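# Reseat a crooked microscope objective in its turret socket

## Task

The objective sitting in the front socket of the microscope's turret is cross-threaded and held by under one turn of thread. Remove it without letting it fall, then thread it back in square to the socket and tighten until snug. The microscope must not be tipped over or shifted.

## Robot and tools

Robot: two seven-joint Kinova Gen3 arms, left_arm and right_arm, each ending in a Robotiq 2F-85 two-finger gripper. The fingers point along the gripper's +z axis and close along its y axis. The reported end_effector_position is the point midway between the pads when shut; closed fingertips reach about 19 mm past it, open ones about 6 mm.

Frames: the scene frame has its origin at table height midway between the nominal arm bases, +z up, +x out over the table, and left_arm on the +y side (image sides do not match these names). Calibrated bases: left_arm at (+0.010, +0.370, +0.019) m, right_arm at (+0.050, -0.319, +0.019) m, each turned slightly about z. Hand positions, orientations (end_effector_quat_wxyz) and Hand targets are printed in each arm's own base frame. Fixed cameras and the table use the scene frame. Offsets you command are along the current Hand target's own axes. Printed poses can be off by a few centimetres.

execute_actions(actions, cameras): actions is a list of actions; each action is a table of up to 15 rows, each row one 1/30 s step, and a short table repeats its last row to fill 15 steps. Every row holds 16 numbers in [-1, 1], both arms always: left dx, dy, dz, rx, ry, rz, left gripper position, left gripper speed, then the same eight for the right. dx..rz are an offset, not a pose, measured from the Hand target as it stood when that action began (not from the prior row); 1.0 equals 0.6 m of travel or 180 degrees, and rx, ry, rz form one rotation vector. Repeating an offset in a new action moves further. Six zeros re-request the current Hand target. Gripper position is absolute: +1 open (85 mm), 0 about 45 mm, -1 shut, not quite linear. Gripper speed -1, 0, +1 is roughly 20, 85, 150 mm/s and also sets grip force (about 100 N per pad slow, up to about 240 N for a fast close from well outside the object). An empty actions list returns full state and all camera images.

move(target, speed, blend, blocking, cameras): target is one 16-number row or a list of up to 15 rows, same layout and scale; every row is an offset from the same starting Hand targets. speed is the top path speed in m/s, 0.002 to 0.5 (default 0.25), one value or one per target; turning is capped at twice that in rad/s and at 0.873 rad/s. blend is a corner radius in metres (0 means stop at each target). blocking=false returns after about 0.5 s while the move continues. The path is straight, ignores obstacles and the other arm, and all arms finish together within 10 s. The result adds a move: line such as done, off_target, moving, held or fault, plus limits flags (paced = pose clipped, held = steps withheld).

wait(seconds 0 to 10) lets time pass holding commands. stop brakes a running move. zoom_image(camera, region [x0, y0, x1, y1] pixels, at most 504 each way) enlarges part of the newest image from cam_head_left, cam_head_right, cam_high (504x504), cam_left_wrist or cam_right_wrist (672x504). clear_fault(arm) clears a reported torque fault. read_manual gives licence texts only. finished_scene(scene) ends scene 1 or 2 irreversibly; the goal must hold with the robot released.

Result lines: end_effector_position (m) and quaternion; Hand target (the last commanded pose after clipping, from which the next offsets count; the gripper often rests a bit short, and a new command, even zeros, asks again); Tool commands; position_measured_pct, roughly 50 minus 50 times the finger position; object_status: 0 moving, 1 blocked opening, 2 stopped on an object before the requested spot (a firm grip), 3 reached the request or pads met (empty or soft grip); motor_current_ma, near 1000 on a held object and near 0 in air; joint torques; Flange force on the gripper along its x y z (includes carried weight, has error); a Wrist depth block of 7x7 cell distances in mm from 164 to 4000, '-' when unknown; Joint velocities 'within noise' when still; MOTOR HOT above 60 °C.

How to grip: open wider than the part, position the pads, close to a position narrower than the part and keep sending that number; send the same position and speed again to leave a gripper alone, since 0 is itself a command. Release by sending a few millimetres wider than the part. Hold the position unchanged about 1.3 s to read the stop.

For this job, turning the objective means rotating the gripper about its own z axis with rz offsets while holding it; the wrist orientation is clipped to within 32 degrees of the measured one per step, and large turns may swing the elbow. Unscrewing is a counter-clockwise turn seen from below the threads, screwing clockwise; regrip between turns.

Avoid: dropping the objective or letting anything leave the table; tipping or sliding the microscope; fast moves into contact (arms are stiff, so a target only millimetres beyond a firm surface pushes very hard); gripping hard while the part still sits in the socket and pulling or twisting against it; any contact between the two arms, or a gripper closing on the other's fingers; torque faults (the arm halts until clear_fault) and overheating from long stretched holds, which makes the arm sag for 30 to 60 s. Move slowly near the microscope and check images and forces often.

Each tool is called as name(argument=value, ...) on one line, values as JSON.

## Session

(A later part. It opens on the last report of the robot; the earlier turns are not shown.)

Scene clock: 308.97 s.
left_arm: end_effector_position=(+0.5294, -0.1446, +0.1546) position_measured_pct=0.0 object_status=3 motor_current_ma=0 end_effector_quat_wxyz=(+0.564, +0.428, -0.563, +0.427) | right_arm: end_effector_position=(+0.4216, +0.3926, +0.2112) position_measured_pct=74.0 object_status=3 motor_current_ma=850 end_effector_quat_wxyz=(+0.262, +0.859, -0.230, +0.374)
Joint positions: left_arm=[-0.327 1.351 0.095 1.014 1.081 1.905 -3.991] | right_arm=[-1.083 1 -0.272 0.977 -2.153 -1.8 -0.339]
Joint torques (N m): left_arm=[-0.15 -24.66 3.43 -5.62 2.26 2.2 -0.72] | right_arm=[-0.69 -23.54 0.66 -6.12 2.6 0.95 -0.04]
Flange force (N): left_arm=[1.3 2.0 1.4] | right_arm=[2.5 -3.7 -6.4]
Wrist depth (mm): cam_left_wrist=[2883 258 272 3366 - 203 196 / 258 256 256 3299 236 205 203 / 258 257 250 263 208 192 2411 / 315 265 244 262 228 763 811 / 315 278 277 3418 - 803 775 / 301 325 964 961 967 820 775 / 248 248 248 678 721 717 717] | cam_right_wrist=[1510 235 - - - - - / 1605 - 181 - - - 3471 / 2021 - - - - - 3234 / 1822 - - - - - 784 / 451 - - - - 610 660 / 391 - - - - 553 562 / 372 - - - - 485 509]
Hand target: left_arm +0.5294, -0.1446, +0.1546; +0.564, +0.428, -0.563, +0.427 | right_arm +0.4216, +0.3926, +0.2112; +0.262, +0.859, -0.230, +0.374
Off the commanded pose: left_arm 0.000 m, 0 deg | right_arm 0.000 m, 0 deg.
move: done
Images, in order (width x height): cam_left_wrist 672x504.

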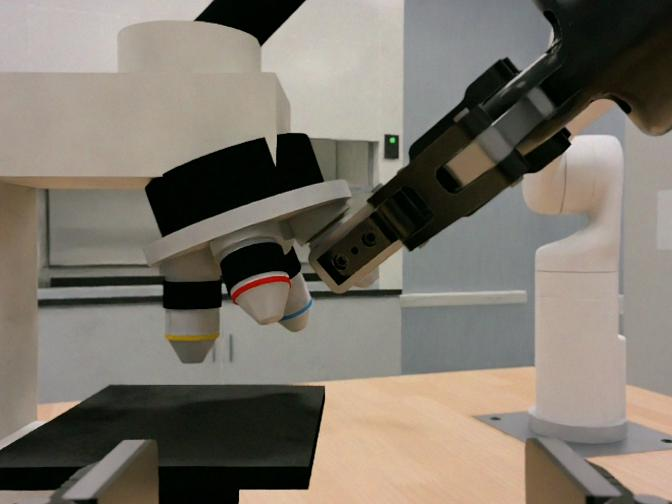

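move(target=[0,0,0,0,0,0,1,1,0,-0.0008,-0.0004,0,0,0,-0.48,-1], speed=0.02, cameras=["cam_left_wrist"])

zoom_image(camera="cam_left_wrist", region=[210, 230, 310, 330])

Scene clock: 310.17 s.
left_arm: end_effector_position=(+0.5294, -0.1446, +0.1546) position_measured_pct=0.0 object_status=3 motor_current_ma=0 end_effector_quat_wxyz=(+0.564, +0.428, -0.563, +0.427) | right_arm: end_effector_position=(+0.4218, +0.3931, +0.2112) position_measured_pct=74.0 object_status=3 motor_current_ma=850 end_effector_quat_wxyz=(+0.262, +0.859, -0.230, +0.374)
Joint positions: left_arm=[-0.327 1.351 0.095 1.014 1.081 1.905 -3.991] | right_arm=[-1.083 1.002 -0.272 0.974 -2.153 -1.801 -0.338]
Joint torques (N m): left_arm=[-0.14 -24.64 3.39 -5.62 2.26 2.2 -0.71] | right_arm=[-1.24 -23.34 0.19 -6.62 2.74 1.77 -0.03]
Flange force (N): left_arm=[1.3 2.1 1.4] | right_arm=[2.9 -1.3 -6.1]
Wrist depth (mm): cam_left_wrist=[2809 258 271 3299 - 203 196 / 257 256 255 3315 236 204 202 / 257 256 249 263 208 192 2420 / 295 264 243 262 228 767 813 / 315 278 276 3349 - 802 777 / 301 324 325 960 974 821 777 / 248 248 248 681 723 721 719] | cam_right_wrist=[1480 235 - - - - - / 1605 - 182 - - - 3471 / 2003 - - - - - 3366 / 1817 - - - - - 788 / 452 - - - - 609 658 / 392 - - - - 556 562 / 373 - - - - 484 508]
Hand target: left_arm +0.5294, -0.1446, +0.1546; +0.564, +0.428, -0.563, +0.427 | right_arm +0.4218, +0.3931, +0.2112; +0.262, +0.859, -0.230, +0.374
Off the commanded pose: left_arm 0.000 m, 0 deg | right_arm 0.000 m, 0 deg.
move: done
Images, in order (width x height): cam_left_wrist 672x504.

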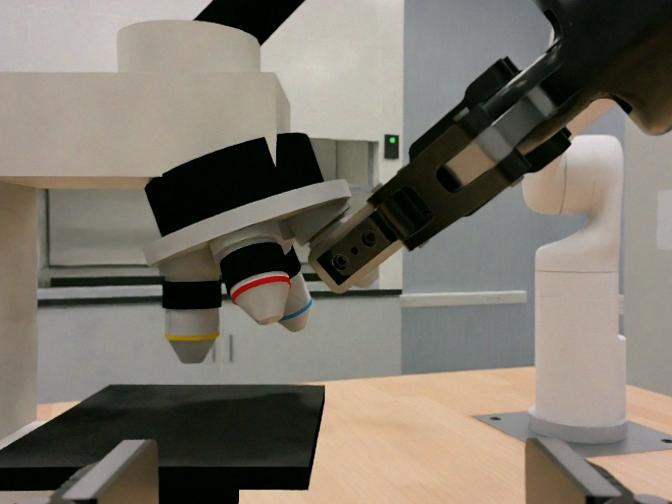

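Scaled by 5.040.

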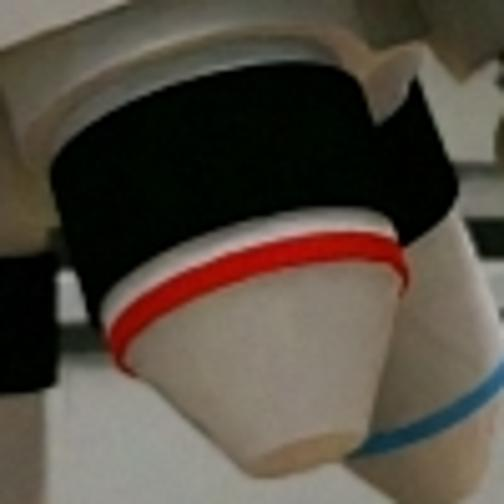

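move(target=[0,0,0,0,0,0,1,1,0,-0.0011,-0.0006,0,0,0,-0.48,-1], speed=0.01, cameras=["cam_left_wrist"])

zoom_image(camera="cam_left_wrist", region=[210, 230, 310, 330])

zoom_image(camera="cam_left_wrist", region=[100, 10, 360, 210])

Scene clock: 311.50 s.
left_arm: end_effector_position=(+0.5294, -0.1446, +0.1546) position_measured_pct=0.0 object_status=3 motor_current_ma=0 end_effector_quat_wxyz=(+0.564, +0.428, -0.563, +0.427) | right_arm: end_effector_position=(+0.4220, +0.3939, +0.2112) position_measured_pct=74.0 object_status=3 motor_current_ma=850 end_effector_quat_wxyz=(+0.262, +0.859, -0.230, +0.374)
Joint positions: left_arm=[-0.327 1.351 0.095 1.014 1.081 1.905 -3.991] | right_arm=[-1.084 1.004 -0.272 0.97 -2.153 -1.802 -0.336]
Joint torques (N m): left_arm=[-0.17 -24.61 3.38 -5.62 2.26 2.2 -0.71] | right_arm=[-1.51 -22.56 -0.27 -6.65 2.47 2.37 -0.02]
Flange force (N): left_arm=[1.4 2.1 1.5] | right_arm=[4.2 0.1 -6.6]
Wrist depth (mm): cam_left_wrist=[2921 257 270 3315 - 202 195 / 256 255 254 3266 235 204 202 / 256 256 249 261 207 191 2368 / 295 263 242 261 227 765 810 / 314 277 276 3366 - 801 776 / 301 323 324 967 969 821 775 / 247 248 248 679 721 718 718] | cam_right_wrist=[1480 234 - - - - - / 1590 - 181 - - - 3453 / 2003 - - - - - 3315 / 1827 - - - - - 785 / 452 - - - - 608 657 / 394 - - - - 555 562 / 372 - - - - 483 511]
Hand target: left_arm +0.5294, -0.1446, +0.1546; +0.564, +0.428, -0.563, +0.427 | right_arm +0.4220, +0.3939, +0.2112; +0.262, +0.859, -0.230, +0.374
Off the commanded pose: left_arm 0.000 m, 0 deg | right_arm 0.000 m, 0 deg.
move: done
Images, in order (width x height): cam_left_wrist 672x504.

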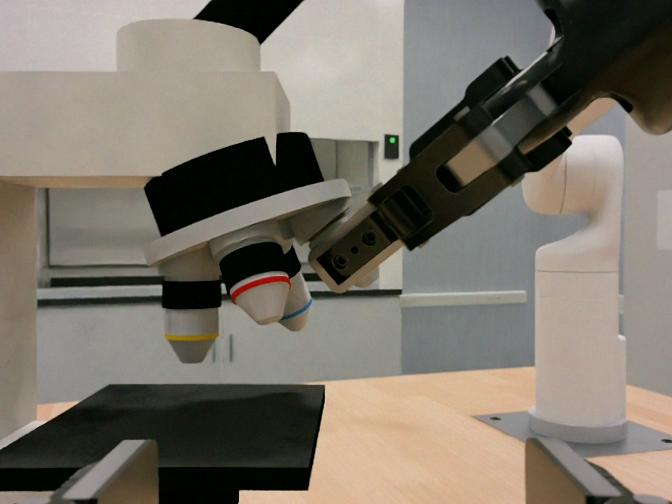

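Scaled by 5.040.

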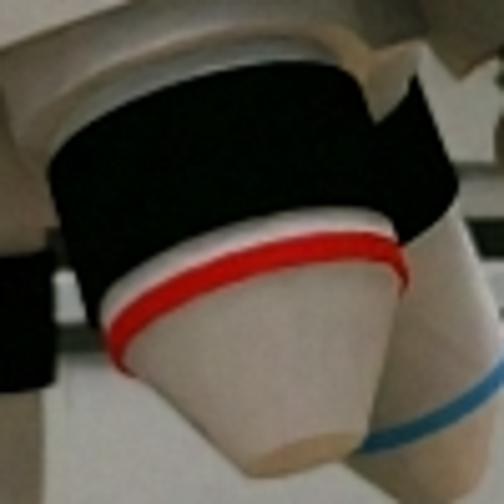

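Scaled by 1.938.

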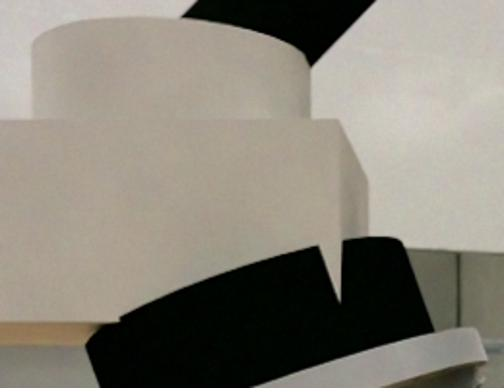

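move(target=[0,0,0,0,0,0,1,1,0,0.0020,0.0010,0,0,0,-0.48,-1], speed=0.01, cameras=["cam_left_wrist"])

zoom_image(camera="cam_left_wrist", region=[210, 230, 310, 330])

zoom_image(camera="cam_left_wrist", region=[100, 10, 360, 210])

Scene clock: 312.87 s.
left_arm: end_effector_position=(+0.5294, -0.1446, +0.1546) position_measured_pct=0.0 object_status=3 motor_current_ma=0 end_effector_quat_wxyz=(+0.564, +0.428, -0.563, +0.427) | right_arm: end_effector_position=(+0.4216, +0.3926, +0.2112) position_measured_pct=74.0 object_status=3 motor_current_ma=850 end_effector_quat_wxyz=(+0.262, +0.859, -0.230, +0.374)
Joint positions: left_arm=[-0.327 1.351 0.095 1.014 1.081 1.905 -3.991] | right_arm=[-1.083 1 -0.272 0.977 -2.153 -1.8 -0.339]
Joint torques (N m): left_arm=[-0.14 -24.68 3.42 -5.6 2.23 2.2 -0.74] | right_arm=[-0.31 -24.09 1.07 -5.92 2.6 0.14 -0.05]
Flange force (N): left_arm=[1.3 1.8 1.3] | right_arm=[1.6 -5.3 -5.9]
Wrist depth (mm): cam_left_wrist=[2858 258 272 3349 - 204 196 / 258 256 255 3315 236 205 203 / 258 257 250 263 208 192 2402 / 294 265 243 262 228 768 811 / 315 278 276 3332 - 800 778 / 301 325 969 974 965 821 775 / 248 248 247 677 720 719 715] | cam_right_wrist=[1490 235 - - - - - / 1586 - 181 - - - 3400 / 2040 - - - - - 3266 / 1827 - - - - - 785 / 450 - - - - 608 661 / 392 - - - - 554 562 / 373 - - - - 484 510]
Hand target: left_arm +0.5294, -0.1446, +0.1546; +0.564, +0.428, -0.563, +0.427 | right_arm +0.4216, +0.3926, +0.2112; +0.262, +0.859, -0.230, +0.374
Off the commanded pose: left_arm 0.000 m, 0 deg | right_arm 0.000 m, 0 deg.
move: done
Images, in order (width x height): cam_left_wrist 672x504.

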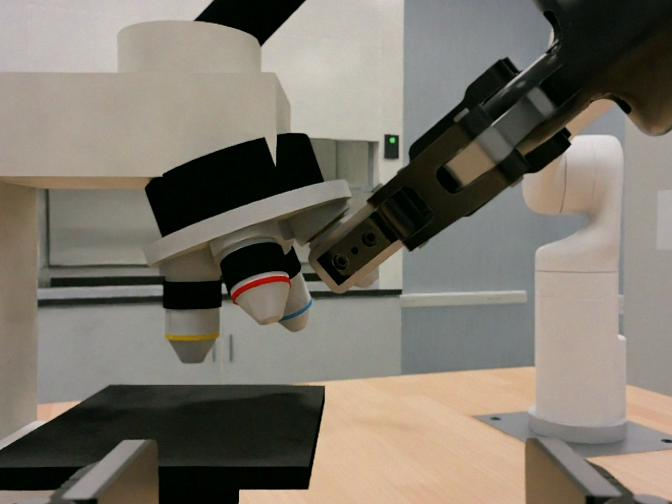

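Scaled by 5.040.

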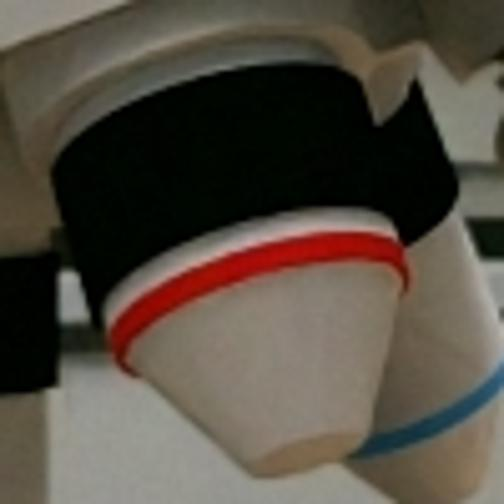

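Scaled by 1.938.

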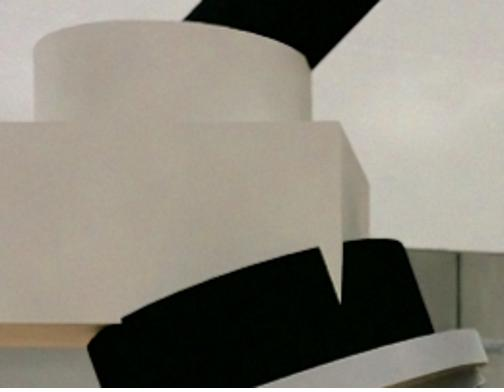

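move(target=[0,0,0,0,0,0,1,1,0,0.0010,0.0004,0,0,0,-0.48,-1], speed=0.01, cameras=["cam_left_wrist"])

zoom_image(camera="cam_left_wrist", region=[210, 230, 310, 330])

zoom_image(camera="cam_left_wrist", region=[100, 10, 360, 210])

Scene clock: 313.83 s.
left_arm: end_effector_position=(+0.5294, -0.1446, +0.1546) position_measured_pct=0.0 object_status=3 motor_current_ma=0 end_effector_quat_wxyz=(+0.564, +0.428, -0.563, +0.427) | right_arm: end_effector_position=(+0.4213, +0.3920, +0.2112) position_measured_pct=74.0 object_status=3 motor_current_ma=850 end_effector_quat_wxyz=(+0.262, +0.859, -0.230, +0.374)
Joint positions: left_arm=[-0.327 1.351 0.095 1.014 1.081 1.905 -3.991] | right_arm=[-1.082 0.999 -0.273 0.981 -2.154 -1.799 -0.341]
Joint torques (N m): left_arm=[-0.17 -24.63 3.37 -5.65 2.25 2.21 -0.72] | right_arm=[0.59 -24.26 1.64 -4.41 1.86 -1.76 -0.16]
Flange force (N): left_arm=[1.4 2.2 1.6] | right_arm=[2.2 -12.6 -7.1]
Wrist depth (mm): cam_left_wrist=[2858 258 272 3315 - 204 196 / 257 257 255 3282 237 205 203 / 258 257 250 264 208 192 2429 / 314 265 244 262 228 763 811 / 315 279 277 3332 - 803 778 / 302 324 969 971 964 823 774 / 248 248 248 679 722 719 714] | cam_right_wrist=[1490 235 - - - - - / 1602 - 181 - - - 3418 / 2009 - - - - - 3266 / 1842 - - - - - 780 / 450 - - - - 610 656 / 392 - - - - 547 561 / 372 - - - - 483 510]
Hand target: left_arm +0.5294, -0.1446, +0.1546; +0.564, +0.428, -0.563, +0.427 | right_arm +0.4213, +0.3920, +0.2112; +0.262, +0.859, -0.230, +0.374
Off the commanded pose: left_arm 0.000 m, 0 deg | right_arm 0.000 m, 0 deg.
move: done
Images, in order (width x height): cam_left_wrist 672x504.

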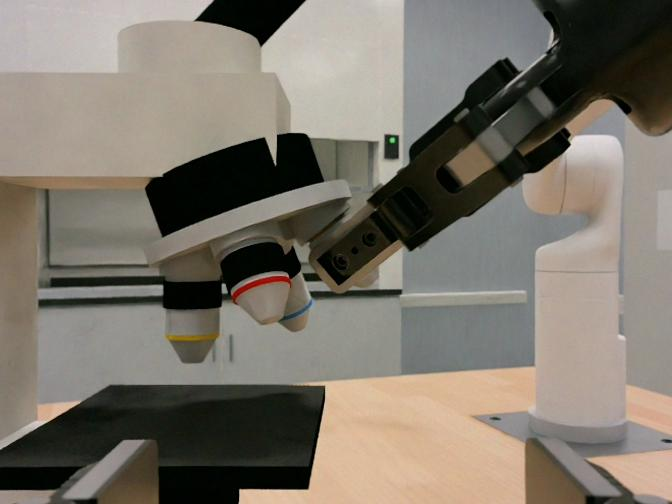

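Scaled by 5.040.

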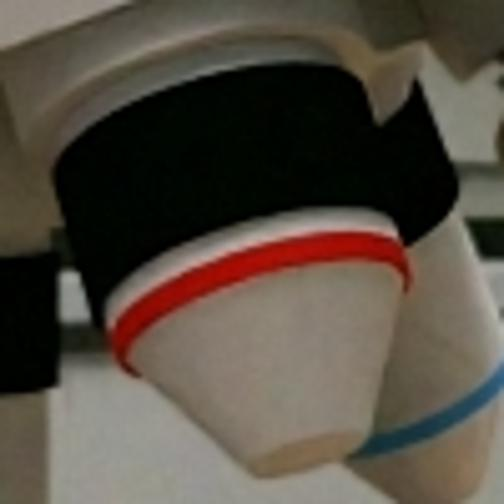

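Scaled by 1.938.

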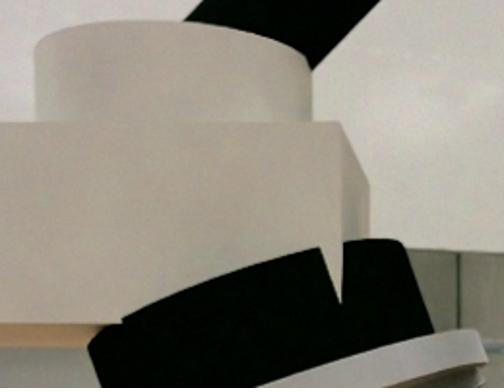

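move(target=[[0,0,0,0,0,0,1,1,0.0001,0.0035,0.0007,0.0787,0,0,-0.48,-1],[0,0,0,0,0,0,1,1,0.0002,0.0069,0.0021,0.1574,0,0,-0.48,-1],[0,0,0,0,0,0,1,1,0.0006,0.0103,0.0042,0.2361,0,0,-0.48,-1]], speed=0.12, blend=[0.001,0.001,0])

Scene clock: 318.80 s.
left_arm: end_effector_position=(+0.5294, -0.1446, +0.1546) position_measured_pct=0.0 object_status=3 motor_current_ma=0 end_effector_quat_wxyz=(+0.564, +0.428, -0.563, +0.427) | right_arm: end_effector_position=(+0.4192, +0.3857, +0.2117) position_measured_pct=74.0 object_status=3 motor_current_ma=850 end_effector_quat_wxyz=(-0.067, +0.896, -0.079, +0.432)
Joint positions: left_arm=[-0.327 1.351 0.095 1.014 1.081 1.905 -3.991] | right_arm=[-0.934 0.548 -0.357 1.928 -1.656 -0.978 -0.924]
Joint torques (N m): left_arm=[-0.13 -24.66 3.39 -5.6 2.26 2.2 -0.73] | right_arm=[-1.38 -17.95 -0.93 -6.02 2.2 -0.64 -0.35]
Flange force (N): left_arm=[1.3 1.9 1.3] | right_arm=[2.7 -4.0 0.7]
Wrist depth (mm): cam_left_wrist=[2858 258 272 3349 3453 299 294 / 257 256 255 3366 3400 251 299 / 258 256 251 270 268 327 756 / 315 265 244 272 - - 2385 / 314 279 277 3349 - 801 780 / 301 325 968 962 968 824 778 / 248 248 248 677 722 718 720] | cam_right_wrist=[- - - - - - 2600 / 1598 - - - - - 1979 / 1736 - - - - - 1973 / 1868 - - - - - 521 / 2015 572 - - - - 460 / 272 523 - - - - 406 / 475 462 - - - - 380]
Hand target: left_arm +0.5294, -0.1446, +0.1546; +0.564, +0.428, -0.563, +0.427 | right_arm +0.4192, +0.3856, +0.2117; -0.067, +0.896, -0.079, +0.432
Off the commanded pose: left_arm 0.000 m, 0 deg | right_arm 0.000 m, 0 deg.
move: done

move(target=[0,0,0,0,0,0,1,1,0,0,0,0,0,-0.004,-0.48,-1], speed=0.03)

Scene clock: 319.80 s.
left_arm: end_effector_position=(+0.5294, -0.1446, +0.1546) position_measured_pct=0.0 object_status=3 motor_current_ma=0 end_effector_quat_wxyz=(+0.564, +0.428, -0.563, +0.427) | right_arm: end_effector_position=(+0.4192, +0.3856, +0.2117) position_measured_pct=74.0 object_status=3 motor_current_ma=850 end_effector_quat_wxyz=(-0.065, +0.896, -0.074, +0.433)
Joint positions: left_arm=[-0.327 1.351 0.095 1.014 1.081 1.905 -3.991] | right_arm=[-0.934 0.548 -0.357 1.928 -1.656 -0.978 -0.911]
Joint torques (N m): left_arm=[-0.12 -24.64 3.4 -5.63 2.25 2.18 -0.73] | right_arm=[-1.8 -17.67 -1.23 -6.46 2.6 -0.39 -0.15]
Flange force (N): left_arm=[1.4 2.1 1.4] | right_arm=[2.9 -2.3 -0.4]
Wrist depth (mm): cam_left_wrist=[2883 258 272 3332 3383 299 295 / 257 257 255 3349 3349 250 299 / 258 257 250 270 267 750 757 / 315 264 243 271 - - 2385 / 313 279 277 3332 - 800 778 / 301 325 971 969 965 824 773 / 248 248 248 679 718 718 718] | cam_right_wrist=[- - - - - - 2540 / 1617 - - - - - 2003 / 1736 1754 - - - - 2034 / 1868 - - - - - 525 / 2059 572 - - - - 464 / 274 520 - - - - 408 / 471 460 - - - - 381]
Hand target: left_arm +0.5294, -0.1446, +0.1546; +0.564, +0.428, -0.563, +0.427 | right_arm +0.4192, +0.3856, +0.2117; -0.065, +0.896, -0.073, +0.433
Off the commanded pose: left_arm 0.000 m, 0 deg | right_arm 0.000 m, 0 deg.
move: done

move(target=[0,0,0,0,0,0,1,1,0,0.0005,-0.0001,0,0,-0.002,-0.48,-1], speed=0.03)

Scene clock: 321.37 s.
left_arm: end_effector_position=(+0.5294, -0.1446, +0.1546) position_measured_pct=0.0 object_status=3 motor_current_ma=0 end_effector_quat_wxyz=(+0.564, +0.428, -0.563, +0.427) | right_arm: end_effector_position=(+0.4191, +0.3854, +0.2117) position_measured_pct=74.0 object_status=3 motor_current_ma=850 end_effector_quat_wxyz=(-0.063, +0.896, -0.071, +0.433)
Joint positions: left_arm=[-0.327 1.351 0.095 1.014 1.081 1.905 -3.991] | right_arm=[-0.933 0.547 -0.357 1.929 -1.656 -0.978 -0.906]
Joint torques (N m): left_arm=[-0.17 -24.66 3.4 -5.59 2.27 2.21 -0.73] | right_arm=[-1.5 -18 -1.03 -5.21 2.02 -0.88 -0.15]
Flange force (N): left_arm=[1.3 1.9 1.4] | right_arm=[3.1 -5.5 2.3]
Wrist depth (mm): cam_left_wrist=[2883 259 272 3332 3418 299 294 / 258 256 255 3332 3400 251 299 / 258 257 250 269 268 752 758 / 315 265 243 272 - - 2394 / 314 279 276 3383 - 801 775 / 302 324 968 968 964 828 774 / 248 248 248 676 722 718 719] | cam_right_wrist=[- - - - - - 2550 / 1629 - - - - - 2034 / 1731 1745 - - - - 1991 / 1873 - - - - - 527 / 2059 572 - - - - 464 / 274 519 - - - - 409 / 472 459 - - - - 382]
Hand target: left_arm +0.5294, -0.1446, +0.1546; +0.564, +0.428, -0.563, +0.427 | right_arm +0.4191, +0.3854, +0.2117; -0.063, +0.896, -0.071, +0.433
Off the commanded pose: left_arm 0.000 m, 0 deg | right_arm 0.000 m, 0 deg.
move: done

move(target=[[0,0,0,0,0,0,1,1,0.0003,0.0044,0.0005,0.0787,0.0001,-0.0011,-0.48,-1],[0,0,0,0,0,0,1,1,0.0006,0.0084,0.0023,0.1574,0.0006,-0.0022,-0.48,-1],[0,0,0,0,0,0,1,1,0.0009,0.0118,0.0050,0.2361,0.0012,-0.0032,-0.48,-1]], speed=0.12, blend=[0.001,0.001,0], cameras=["cam_left_wrist"])

zoom_image(camera="cam_left_wrist", region=[280, 170, 440, 290])

zoom_image(camera="cam_left_wrist", region=[210, 230, 310, 330])

Scene clock: 326.03 s.
left_arm: end_effector_position=(+0.5294, -0.1446, +0.1546) position_measured_pct=0.0 object_status=3 motor_current_ma=0 end_effector_quat_wxyz=(+0.564, +0.428, -0.563, +0.427) | right_arm: end_effector_position=(+0.4213, +0.3784, +0.2090) position_measured_pct=74.0 object_status=3 motor_current_ma=850 end_effector_quat_wxyz=(-0.382, +0.812, +0.095, +0.431)
Joint positions: left_arm=[-0.327 1.351 0.095 1.014 1.081 1.905 -3.991] | right_arm=[-0.314 0.671 -0.524 2.408 -0.015 -1.081 -1.84]
Joint torques (N m): left_arm=[-0.14 -24.64 3.41 -5.58 2.25 2.19 -0.73] | right_arm=[-1.54 -14.51 -2.68 -0.77 0.92 -2 -0.26]
Flange force (N): left_arm=[1.3 1.8 1.3] | right_arm=[5.9 2.5 5.7]
Wrist depth (mm): cam_left_wrist=[2895 258 272 3299 552 668 - / 257 256 255 423 406 522 - / 258 257 250 273 303 763 747 / 314 265 243 275 392 805 765 / 315 279 277 3349 - 799 779 / 301 325 969 965 972 821 778 / 248 248 248 677 721 718 714] | cam_right_wrist=[- - - - - - - / - - - - - - - / 2580 2763 - - - - 224 / 2600 2729 - - - - 238 / 478 404 - - - - - / 2278 380 - - - - - / 2385 338 - - - - -]
Hand target: left_arm +0.5294, -0.1446, +0.1546; +0.564, +0.428, -0.563, +0.427 | right_arm +0.4213, +0.3785, +0.2091; -0.382, +0.812, +0.095, +0.431
Off the commanded pose: left_arm 0.000 m, 0 deg | right_arm 0.000 m, 0 deg.
move: done
Images, in order (width x height): cam_left_wrist 672x504.

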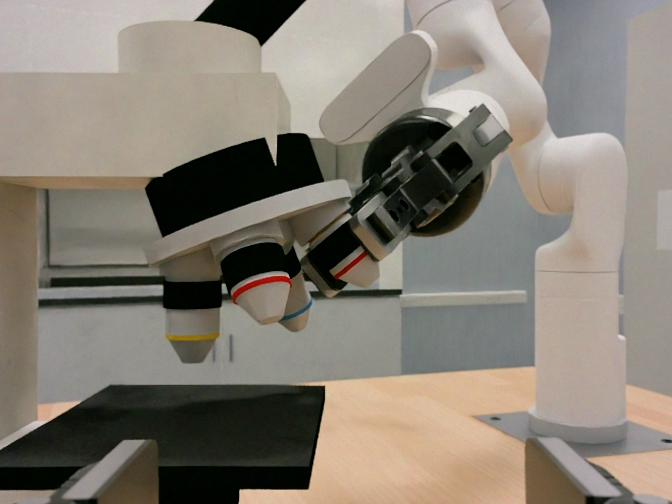

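Scaled by 3.150.

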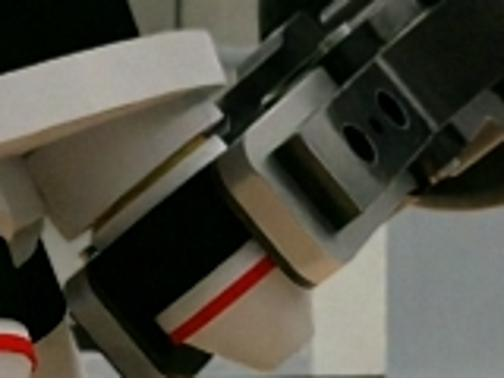

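Scaled by 5.040.

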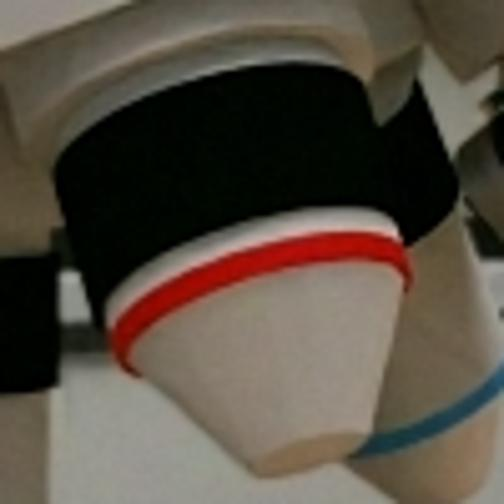

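zoom_image(camera="cam_left_wrist", region=[295, 200, 355, 260])

Scaled by 8.400.

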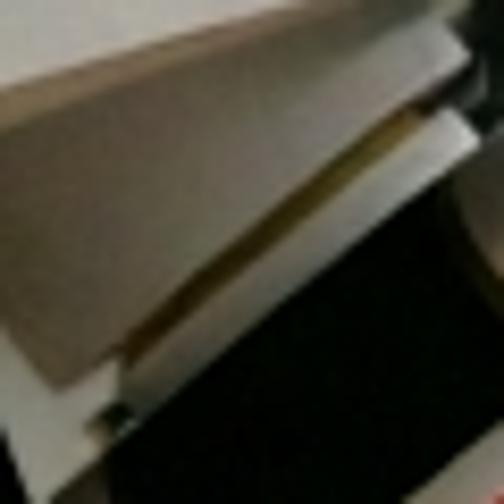

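move(target=[[0,0,0,0,0,0,1,1,0.0004,0.0002,-0.0002,0,0,0,-0.48,-1],[0,0,0,0,0,0,1,1,0.0004,0.0002,-0.0002,0,0,0,-0.35,-1],[0,0,0,0,0,0,1,1,0.0002,-0.0038,0.0005,-0.0787,-0.0004,0.0015,-0.35,-1],[0,0,0,0,0,0,1,1,0.0001,-0.0078,0.0022,-0.1574,-0.0008,0.0029,-0.35,-1],[0,0,0,0,0,0,1,1,-0.0001,-0.0116,0.0043,-0.2361,-0.0012,0.0044,-0.35,-1],[0,0,0,0,0,0,1,1,-0.0003,-0.0144,0.0077,-0.3149,-0.0017,0.0059,-0.35,-1],[0,0,0,0,0,0,1,1,-0.0004,-0.0163,0.0111,-0.3936,-0.0021,0.0073,-0.35,-1],[0,0,0,0,0,0,1,1,-0.0005,-0.0173,0.0147,-0.4723,-0.0025,0.0088,-0.35,-1]], speed=0.18, blend=[0,0,0.002,0.002,0.002,0.002,0.002,0], cameras=["cam_left_wrist", "cam_right_wrist"])

zoom_image(camera="cam_right_wrist", region=[270, 420, 430, 500])

zoom_image(camera="cam_left_wrist", region=[295, 200, 355, 260])

move(target=[0,0,0,0,0,0,1,1,0,0,0,0,0,0,-0.48,-1], speed=0.18)

Scene clock: 333.50 s.
left_arm: end_effector_position=(+0.5294, -0.1446, +0.1546) position_measured_pct=0.0 object_status=3 motor_current_ma=0 end_effector_quat_wxyz=(+0.564, +0.428, -0.563, +0.427) | right_arm: end_effector_position=(+0.4216, +0.3919, +0.2114) position_measured_pct=67.5 object_status=3 motor_current_ma=0 end_effector_quat_wxyz=(+0.262, +0.859, -0.230, +0.374)
Joint positions: left_arm=[-0.327 1.351 0.095 1.014 1.081 1.905 -3.991] | right_arm=[-1.096 0.996 -0.236 0.982 -2.177 -1.785 -0.331]
Joint torques (N m): left_arm=[-0.16 -24.67 3.36 -5.57 2.25 2.2 -0.73] | right_arm=[-0.04 -24.51 1.42 -4.84 1.73 -1.6 -0.14]
Flange force (N): left_arm=[1.2 1.6 1.3] | right_arm=[2.3 -11.6 -5.5]
Wrist depth (mm): cam_left_wrist=[2870 259 272 3332 - 203 196 / 258 256 256 3366 235 205 203 / 258 257 251 264 207 191 2420 / 315 265 243 259 226 763 804 / 314 279 277 3349 - 805 775 / 302 326 955 965 962 823 774 / 248 248 247 676 721 716 715] | cam_right_wrist=[1500 236 - - - - - / 1609 - 182 - - - 3400 / 1745 - - - - - 3282 / 1802 - - - - - 786 / 453 - - - - - 659 / 393 - - - - 548 563 / 372 - - - - 484 511]
Hand target: left_arm +0.5294, -0.1446, +0.1546; +0.564, +0.428, -0.563, +0.427 | right_arm +0.4217, +0.3919, +0.2114; +0.262, +0.859, -0.230, +0.374
Off the commanded pose: left_arm 0.000 m, 0 deg | right_arm 0.000 m, 0 deg.
move: done
Images, in order (width x height): cam_left_wrist 672x504, cam_right_wrist 672x504.

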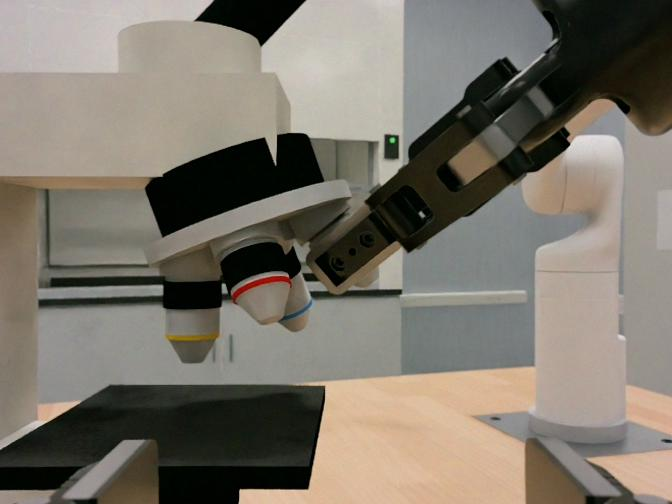

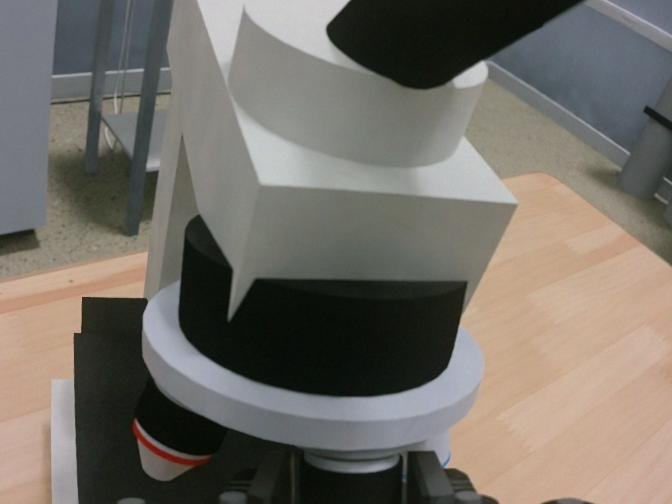

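Scaled by 3.150.

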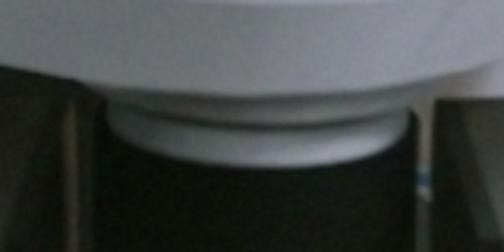

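Scaled by 8.400.

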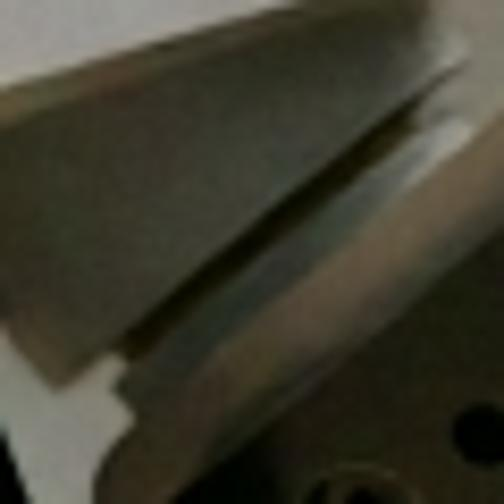

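Scene clock: 334.50 s.
left_arm: end_effector_position=(+0.5294, -0.1446, +0.1546) position_measured_pct=0.0 object_status=3 motor_current_ma=0 end_effector_quat_wxyz=(+0.564, +0.428, -0.563, +0.427) | right_arm: end_effector_position=(+0.4216, +0.3919, +0.2114) position_measured_pct=73.6 object_status=0 motor_current_ma=800 end_effector_quat_wxyz=(+0.262, +0.859, -0.230, +0.374)
Joint positions: left_arm=[-0.327 1.351 0.095 1.014 1.081 1.905 -3.991] | right_arm=[-1.097 0.996 -0.236 0.982 -2.177 -1.785 -0.33]
Joint torques (N m): left_arm=[-0.14 -24.66 3.35 -5.63 2.25 2.21 -0.71] | right_arm=[1.21 -22.79 1.79 -4.3 1.8 -0.9 -0.21]
Flange force (N): left_arm=[1.3 2.0 1.5] | right_arm=[3.4 -10.7 -9.8]
Wrist depth (mm): cam_left_wrist=[2821 259 272 3282 - 204 196 / 258 257 256 3299 239 205 204 / 258 257 251 263 208 192 2402 / 314 265 243 265 228 765 806 / 315 279 277 3332 - 801 777 / 301 326 968 967 967 824 781 / 247 248 248 679 720 718 715] | cam_right_wrist=[1497 236 - - - - - / 1613 - 181 - - - 3435 / 1754 - - - - - 3299 / 1847 - - - - - 786 / 450 - - - - 612 660 / 393 - - - - 551 560 / 372 - - - - 485 511]
Hand target: left_arm +0.5294, -0.1446, +0.1546; +0.564, +0.428, -0.563, +0.427 | right_arm +0.4217, +0.3919, +0.2114; +0.262, +0.859, -0.230, +0.374
Off the commanded pose: left_arm 0.000 m, 0 deg | right_arm 0.000 m, 0 deg.
move: done

move(target=[[0,0,0,0,0,0,1,1,0,0.0036,0.0004,0.0787,0.0003,-0.002,-0.48,-1],[0,0,0,0,0,0,1,1,0.0001,0.0074,0.0019,0.1574,0.001,-0.0039,-0.48,-1],[0,0,0,0,0,0,1,1,0.0002,0.0111,0.0044,0.2361,0.0018,-0.0056,-0.48,-1],[0,0,0,0,0,0,1,1,0.0008,0.0139,0.0076,0.3149,0.0022,-0.007,-0.48,-1],[0,0,0,0,0,0,1,1,0.0013,0.0156,0.0116,0.3936,0.0024,-0.008,-0.48,-1],[0,0,0,0,0,0,1,1,0.0018,0.0164,0.0159,0.4723,0.0025,-0.0088,-0.48,-1]], speed=0.14, blend=[0.001,0.001,0.001,0.001,0.001,0])

Scene clock: 341.30 s.
left_arm: end_effector_position=(+0.5294, -0.1446, +0.1546) position_measured_pct=0.0 object_status=3 motor_current_ma=0 end_effector_quat_wxyz=(+0.564, +0.428, -0.563, +0.427) | right_arm: end_effector_position=(+0.4215, +0.3783, +0.2094) position_measured_pct=74.0 object_status=3 motor_current_ma=850 end_effector_quat_wxyz=(-0.382, +0.812, +0.095, +0.431)
Joint positions: left_arm=[-0.327 1.351 0.095 1.014 1.081 1.905 -3.991] | right_arm=[-0.342 0.661 -0.484 2.409 -0.001 -1.081 -1.87]
Joint torques (N m): left_arm=[-0.16 -24.66 3.39 -5.57 2.24 2.19 -0.73] | right_arm=[-1.02 -14.36 -2.39 -0.46 0.95 -2.12 -0.25]
Flange force (N): left_arm=[1.3 1.7 1.3] | right_arm=[6.0 0.3 6.9]
Wrist depth (mm): cam_left_wrist=[2895 259 272 3282 551 675 3994 / 257 257 256 424 403 520 - / 258 257 251 273 300 761 741 / 314 265 243 275 393 - 767 / 315 280 277 3383 - 806 776 / 302 325 965 965 968 823 778 / 248 247 247 681 719 719 717] | cam_right_wrist=[- - - - - - - / - - - - - - - / 2610 2786 - - - - - / 2521 2717 - - - - 238 / 476 404 - - - - - / 2302 381 - - - - - / 2402 338 - - - - -]
Hand target: left_arm +0.5294, -0.1446, +0.1546; +0.564, +0.428, -0.563, +0.427 | right_arm +0.4215, +0.3783, +0.2094; -0.382, +0.812, +0.095, +0.431
Off the commanded pose: left_arm 0.000 m, 0 deg | right_arm 0.000 m, 0 deg.
move: done

move(target=[0,0,0,0,0,0,1,1,0,0,0,0,0,0,-0.35,-1], speed=0.18)

Scene clock: 342.03 s.
left_arm: end_effector_position=(+0.5294, -0.1446, +0.1546) position_measured_pct=0.0 object_status=3 motor_current_ma=0 end_effector_quat_wxyz=(+0.564, +0.428, -0.563, +0.427) | right_arm: end_effector_position=(+0.4215, +0.3783, +0.2095) position_measured_pct=67.5 object_status=0 motor_current_ma=0 end_effector_quat_wxyz=(-0.382, +0.812, +0.095, +0.431)
Joint positions: left_arm=[-0.327 1.351 0.095 1.014 1.081 1.905 -3.991] | right_arm=[-0.342 0.661 -0.484 2.408 -0.001 -1.082 -1.87]
Joint torques (N m): left_arm=[-0.19 -24.64 3.4 -5.59 2.26 2.21 -0.73] | right_arm=[-0.12 -15.65 -1.71 -1.26 0.62 -2.79 -0.21]
Flange force (N): left_arm=[1.3 1.8 1.4] | right_arm=[3.2 0.6 7.9]
Wrist depth (mm): cam_left_wrist=[2846 258 272 3366 552 675 - / 258 256 256 424 406 520 - / 258 257 251 273 300 762 746 / 314 265 244 277 307 - 770 / 314 279 277 3400 - 801 779 / 302 325 968 975 964 821 779 / 248 248 248 681 720 718 721] | cam_right_wrist=[- - - - - - - / - - - - - - - / 2580 2833 - - - - - / 2560 2763 - - - - 238 / 478 405 - - - - - / 2318 381 - - - - - / 2394 338 - - - - -]
Hand target: left_arm +0.5294, -0.1446, +0.1546; +0.564, +0.428, -0.563, +0.427 | right_arm +0.4215, +0.3783, +0.2095; -0.382, +0.812, +0.095, +0.431
Off the commanded pose: left_arm 0.000 m, 0 deg | right_arm 0.000 m, 0 deg.
move: done

move(target=[[0,0,0,0,0,0,1,1,0,-0.0040,0.0007,-0.0787,-0.0004,0.0015,-0.35,-1],[0,0,0,0,0,0,1,1,-0.0003,-0.0080,0.0024,-0.1574,-0.0008,0.0029,-0.35,-1],[0,0,0,0,0,0,1,1,-0.0005,-0.0118,0.0045,-0.2361,-0.0012,0.0044,-0.35,-1],[0,0,0,0,0,0,1,1,-0.0007,-0.0145,0.0080,-0.3149,-0.0017,0.0059,-0.35,-1],[0,0,0,0,0,0,1,1,-0.0009,-0.0164,0.0114,-0.3936,-0.0021,0.0073,-0.35,-1],[0,0,0,0,0,0,1,1,-0.0010,-0.0173,0.0150,-0.4723,-0.0025,0.0088,-0.35,-1],[0,0,0,0,0,0,1,1,-0.0010,-0.0173,0.0150,-0.4723,-0.0025,0.0088,-0.48,-1]], speed=0.2, blend=[0.002,0.002,0.002,0.002,0.002,0,0])

move(target=[[0,0,0,0,0,0,1,1,0,0.0036,0.0004,0.0787,0.0003,-0.002,-0.48,-1],[0,0,0,0,0,0,1,1,0.0002,0.0074,0.0019,0.1574,0.001,-0.0039,-0.48,-1],[0,0,0,0,0,0,1,1,0.0004,0.0111,0.0044,0.2361,0.0018,-0.0056,-0.48,-1],[0,0,0,0,0,0,1,1,0.0011,0.0139,0.0076,0.3149,0.0022,-0.007,-0.48,-1],[0,0,0,0,0,0,1,1,0.0017,0.0156,0.0116,0.3936,0.0024,-0.008,-0.48,-1],[0,0,0,0,0,0,1,1,0.0023,0.0164,0.0159,0.4723,0.0025,-0.0088,-0.48,-1]], speed=0.15, blend=[0.001,0.001,0.001,0.001,0.001,0], cameras=["cam_left_wrist", "cam_right_wrist"])

zoom_image(camera="cam_left_wrist", region=[295, 200, 355, 260])

zoom_image(camera="cam_left_wrist", region=[210, 230, 310, 330])

Scene clock: 348.20 s.
left_arm: end_effector_position=(+0.5294, -0.1446, +0.1546) position_measured_pct=0.0 object_status=3 motor_current_ma=0 end_effector_quat_wxyz=(+0.564, +0.428, -0.563, +0.427) | right_arm: end_effector_position=(+0.4217, +0.3919, +0.2115) position_measured_pct=73.6 object_status=0 motor_current_ma=800 end_effector_quat_wxyz=(+0.262, +0.859, -0.230, +0.374)
Joint positions: left_arm=[-0.327 1.351 0.095 1.014 1.081 1.905 -3.991] | right_arm=[-1.113 0.993 -0.195 0.983 -2.205 -1.769 -0.32]
Joint torques (N m): left_arm=[-0.2 -24.64 3.42 -5.64 2.26 2.2 -0.7] | right_arm=[1.17 -22.74 2.07 -4.37 1.8 -0.88 -0.21]
Flange force (N): left_arm=[1.3 2.2 1.6] | right_arm=[3.4 -10.5 -9.6]
Wrist depth (mm): cam_left_wrist=[2858 258 272 3299 - 204 196 / 258 257 256 3299 237 206 203 / 258 257 250 263 208 192 2402 / 315 265 244 266 228 768 804 / 315 279 277 3349 - 802 776 / 302 326 962 974 962 823 776 / 248 247 248 680 721 717 718] | cam_right_wrist=[1483 236 - - - - - / 1609 - 182 - - - 3527 / 1749 - - - - - 3332 / 1822 - - - - - 785 / 451 - - - - - 660 / 394 - - - - 551 561 / 373 - - - - 484 509]
Hand target: left_arm +0.5294, -0.1446, +0.1546; +0.564, +0.428, -0.563, +0.427 | right_arm +0.4218, +0.3919, +0.2115; +0.262, +0.859, -0.230, +0.374
Off the commanded pose: left_arm 0.000 m, 0 deg | right_arm 0.000 m, 0 deg.
move: done

Scene clock: 354.20 s.
left_arm: end_effector_position=(+0.5294, -0.1446, +0.1546) position_measured_pct=0.0 object_status=3 motor_current_ma=0 end_effector_quat_wxyz=(+0.564, +0.428, -0.563, +0.427) | right_arm: end_effector_position=(+0.4217, +0.3782, +0.2098) position_measured_pct=74.0 object_status=3 motor_current_ma=850 end_effector_quat_wxyz=(-0.382, +0.812, +0.095, +0.431)
Joint positions: left_arm=[-0.327 1.351 0.095 1.014 1.081 1.905 -3.991] | right_arm=[-0.374 0.652 -0.44 2.409 0.014 -1.082 -1.902]
Joint torques (N m): left_arm=[-0.14 -24.64 3.45 -5.64 2.26 2.2 -0.69] | right_arm=[-0.26 -15.38 -1.84 -1.49 0.63 -2.83 -0.32]
Flange force (N): left_arm=[1.3 2.3 1.5] | right_arm=[3.8 0.3 6.9]
Wrist depth (mm): cam_left_wrist=[2821 259 272 3299 549 672 3855 / 257 257 256 423 403 518 - / 258 257 250 273 301 764 743 / 314 265 244 275 392 - 768 / 315 279 277 3349 - 801 781 / 301 325 967 967 967 821 777 / 248 248 247 680 721 718 719] | cam_right_wrist=[- - - - - - - / - - - - - - - / 2580 2798 - - - - - / 2580 2652 - - - - 238 / 479 405 - - - - - / 2286 381 - - - - - / 2385 338 - - - - -]
Hand target: left_arm +0.5294, -0.1446, +0.1546; +0.564, +0.428, -0.563, +0.427 | right_arm +0.4218, +0.3782, +0.2098; -0.382, +0.812, +0.095, +0.431
Off the commanded pose: left_arm 0.000 m, 0 deg | right_arm 0.000 m, 0 deg.
move: done; blend cut to 0 m at target 1
Images, in order (width x height): cam_left_wrist 672x504, cam_right_wrist 672x504.

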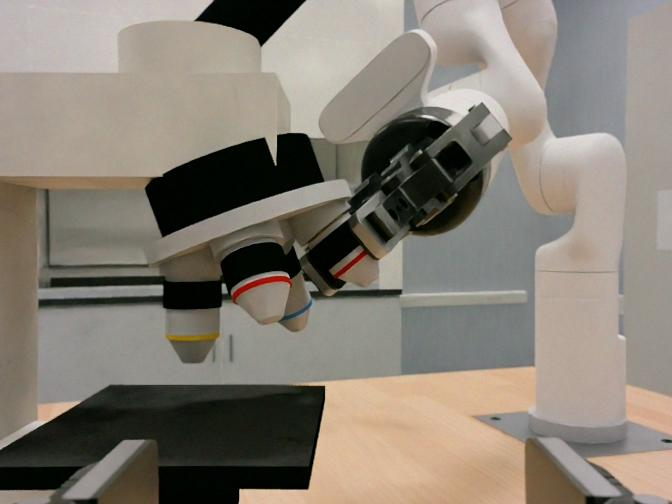

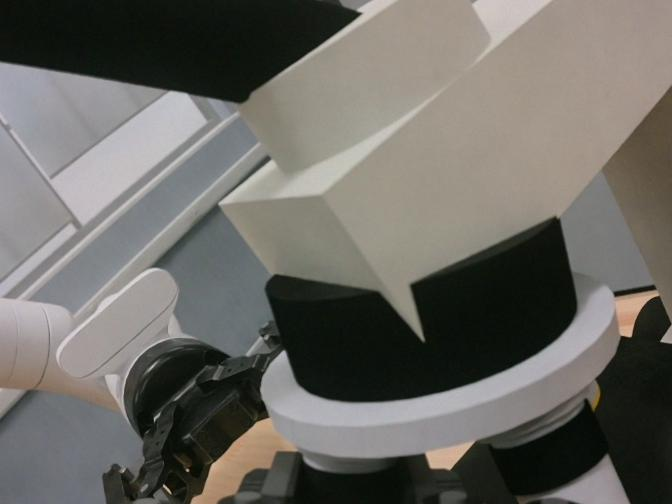

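Scaled by 8.400.

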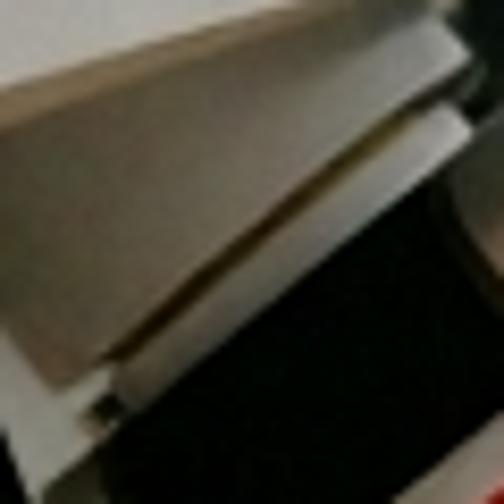

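Scaled by 5.040.

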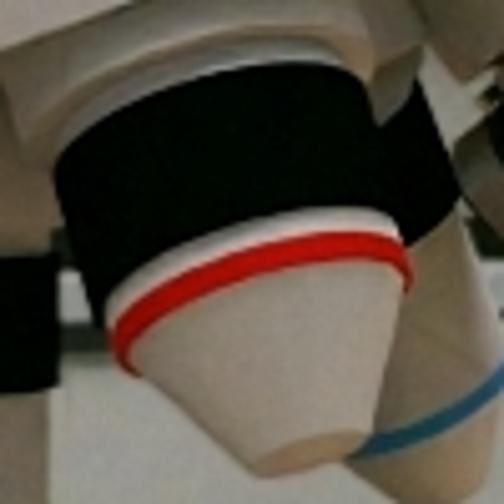

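move(target=[[0,0,0,0,0,0,1,1,0,0,0,0,0,0,-0.35,-1],[0,0,0,0,0,0,1,1,-0.0001,-0.0040,0.0007,-0.0787,-0.0004,0.0015,-0.35,-1],[0,0,0,0,0,0,1,1,-0.0004,-0.0080,0.0024,-0.1574,-0.0008,0.0029,-0.35,-1],[0,0,0,0,0,0,1,1,-0.0008,-0.0118,0.0045,-0.2361,-0.0012,0.0044,-0.35,-1],[0,0,0,0,0,0,1,1,-0.0011,-0.0145,0.0080,-0.3149,-0.0017,0.0059,-0.35,-1],[0,0,0,0,0,0,1,1,-0.0013,-0.0164,0.0114,-0.3936,-0.0021,0.0073,-0.35,-1],[0,0,0,0,0,0,1,1,-0.0014,-0.0174,0.0151,-0.4723,-0.0025,0.0088,-0.35,-1],[0,0,0,0,0,0,1,1,-0.0014,-0.0174,0.0151,-0.4723,-0.0025,0.0088,-0.48,-1]], speed=0.2, blend=[0,0.002,0.002,0.002,0.002,0.002,0,0])

move(target=[[0,0,0,0,0,0,1,1,0,0.0036,0.0004,0.0787,0.0003,-0.002,-0.48,-1],[0,0,0,0,0,0,1,1,0.0002,0.0074,0.0019,0.1574,0.001,-0.0039,-0.48,-1],[0,0,0,0,0,0,1,1,0.0004,0.0111,0.0044,0.2361,0.0018,-0.0056,-0.48,-1]], speed=0.15, blend=[0.001,0.001,0])

move(target=[[0,0,0,0,0,0,1,1,0.0006,0.0043,0.0003,0.0787,0.0001,-0.0011,-0.48,-1],[0,0,0,0,0,0,1,1,0.0008,0.0083,0.0020,0.1574,0.0006,-0.0022,-0.48,-1],[0,0,0,0,0,0,1,1,0.0010,0.0117,0.0048,0.2361,0.0012,-0.0032,-0.48,-1]], speed=0.15, blend=[0.001,0.001,0])

Scene clock: 361.00 s.
left_arm: end_effector_position=(+0.5294, -0.1446, +0.1546) position_measured_pct=0.0 object_status=3 motor_current_ma=0 end_effector_quat_wxyz=(+0.564, +0.428, -0.563, +0.427) | right_arm: end_effector_position=(+0.4219, +0.3919, +0.2117) position_measured_pct=73.6 object_status=0 motor_current_ma=800 end_effector_quat_wxyz=(+0.262, +0.859, -0.230, +0.374)
Joint positions: left_arm=[-0.327 1.351 0.095 1.014 1.081 1.905 -3.991] | right_arm=[-1.131 0.991 -0.151 0.983 -2.234 -1.752 -0.308]
Joint torques (N m): left_arm=[-0.15 -24.63 3.37 -5.62 2.26 2.2 -0.73] | right_arm=[1.31 -22.72 2.34 -4.53 1.93 -0.59 -0.16]
Flange force (N): left_arm=[1.4 2.0 1.4] | right_arm=[3.0 -10.0 -10.0]
Wrist depth (mm): cam_left_wrist=[2846 258 272 3332 - 204 196 / 258 257 255 3349 237 206 204 / 258 257 250 263 208 192 2385 / 314 265 243 265 229 765 773 / 315 279 277 3332 - 802 776 / 302 325 967 967 968 824 776 / 247 248 248 680 721 718 718] | cam_right_wrist=[1493 236 - - - - - / 1579 - 182 - - - 3418 / 1759 - - - - - 3203 / 1832 - - - - - 787 / 451 - - - - - 658 / 393 - - - - 550 563 / 373 - - - - 484 511]
Hand target: left_arm +0.5294, -0.1446, +0.1546; +0.564, +0.428, -0.563, +0.427 | right_arm +0.4219, +0.3919, +0.2117; +0.262, +0.859, -0.230, +0.374
Off the commanded pose: left_arm 0.000 m, 0 deg | right_arm 0.000 m, 0 deg.
move: done

Scene clock: 364.53 s.
left_arm: end_effector_position=(+0.5294, -0.1446, +0.1546) position_measured_pct=0.0 object_status=3 motor_current_ma=0 end_effector_quat_wxyz=(+0.564, +0.428, -0.563, +0.427) | right_arm: end_effector_position=(+0.4195, +0.3852, +0.2122) position_measured_pct=74.0 object_status=3 motor_current_ma=850 end_effector_quat_wxyz=(-0.063, +0.897, -0.070, +0.432)
Joint positions: left_arm=[-0.327 1.351 0.095 1.014 1.081 1.905 -3.991] | right_arm=[-1.043 0.53 -0.201 1.932 -1.695 -0.898 -0.897]
Joint torques (N m): left_arm=[-0.12 -24.63 3.39 -5.63 2.23 2.22 -0.7] | right_arm=[-1.5 -16.77 -0.42 -5.08 1.74 -0.49 -0.17]
Flange force (N): left_arm=[1.4 2.2 1.5] | right_arm=[4.5 -5.4 0.6]
Wrist depth (mm): cam_left_wrist=[2858 258 272 3315 3383 299 295 / 257 257 255 3282 343 250 299 / 258 257 250 270 268 327 749 / 315 265 244 268 - - 2385 / 315 279 277 3366 - 805 773 / 302 325 962 968 974 828 775 / 248 247 247 678 721 718 721] | cam_right_wrist=[- - - - - - 2531 / 1633 - - - - - 2028 / 1731 1731 - - - - 2028 / 1894 - - - - - 527 / 2046 570 - - - - 464 / 274 521 - - - - 410 / 474 459 - - - - 384]
Hand target: left_arm +0.5294, -0.1446, +0.1546; +0.564, +0.428, -0.563, +0.427 | right_arm +0.4195, +0.3852, +0.2122; -0.063, +0.897, -0.070, +0.432
Off the commanded pose: left_arm 0.000 m, 0 deg | right_arm 0.000 m, 0 deg.
move: done; blend cut to 0 m at target 1

Scene clock: 367.53 s.
left_arm: end_effector_position=(+0.5294, -0.1446, +0.1546) position_measured_pct=0.0 object_status=3 motor_current_ma=0 end_effector_quat_wxyz=(+0.564, +0.428, -0.563, +0.427) | right_arm: end_effector_position=(+0.4216, +0.3783, +0.2097) position_measured_pct=74.0 object_status=3 motor_current_ma=850 end_effector_quat_wxyz=(-0.381, +0.812, +0.095, +0.430)
Joint positions: left_arm=[-0.327 1.351 0.095 1.014 1.081 1.905 -3.991] | right_arm=[-0.406 0.644 -0.397 2.41 0.028 -1.083 -1.934]
Joint torques (N m): left_arm=[-0.15 -24.64 3.37 -5.58 2.26 2.19 -0.75] | right_arm=[-1.6 -13.81 -2.24 -0.36 1.05 -1.69 -0.29]
Flange force (N): left_arm=[1.3 1.7 1.3] | right_arm=[6.4 0.7 5.4]
Wrist depth (mm): cam_left_wrist=[2883 258 272 3299 549 670 3923 / 257 256 255 423 402 518 3947 / 258 257 250 273 300 766 743 / 315 265 244 275 392 - 772 / 315 279 277 3383 - 801 774 / 302 325 968 960 969 824 778 / 248 248 247 679 721 717 720] | cam_right_wrist=[- - - - - - - / - - - - - - - / 2631 2809 - - - - - / 2531 2684 - - - - 238 / 478 405 - - - - - / 2343 381 - - - - - / 2402 339 - - - - -]
Hand target: left_arm +0.5294, -0.1446, +0.1546; +0.564, +0.428, -0.563, +0.427 | right_arm +0.4216, +0.3783, +0.2097; -0.381, +0.812, +0.095, +0.430
Off the commanded pose: left_arm 0.000 m, 0 deg | right_arm 0.000 m, 0 deg.
move: done


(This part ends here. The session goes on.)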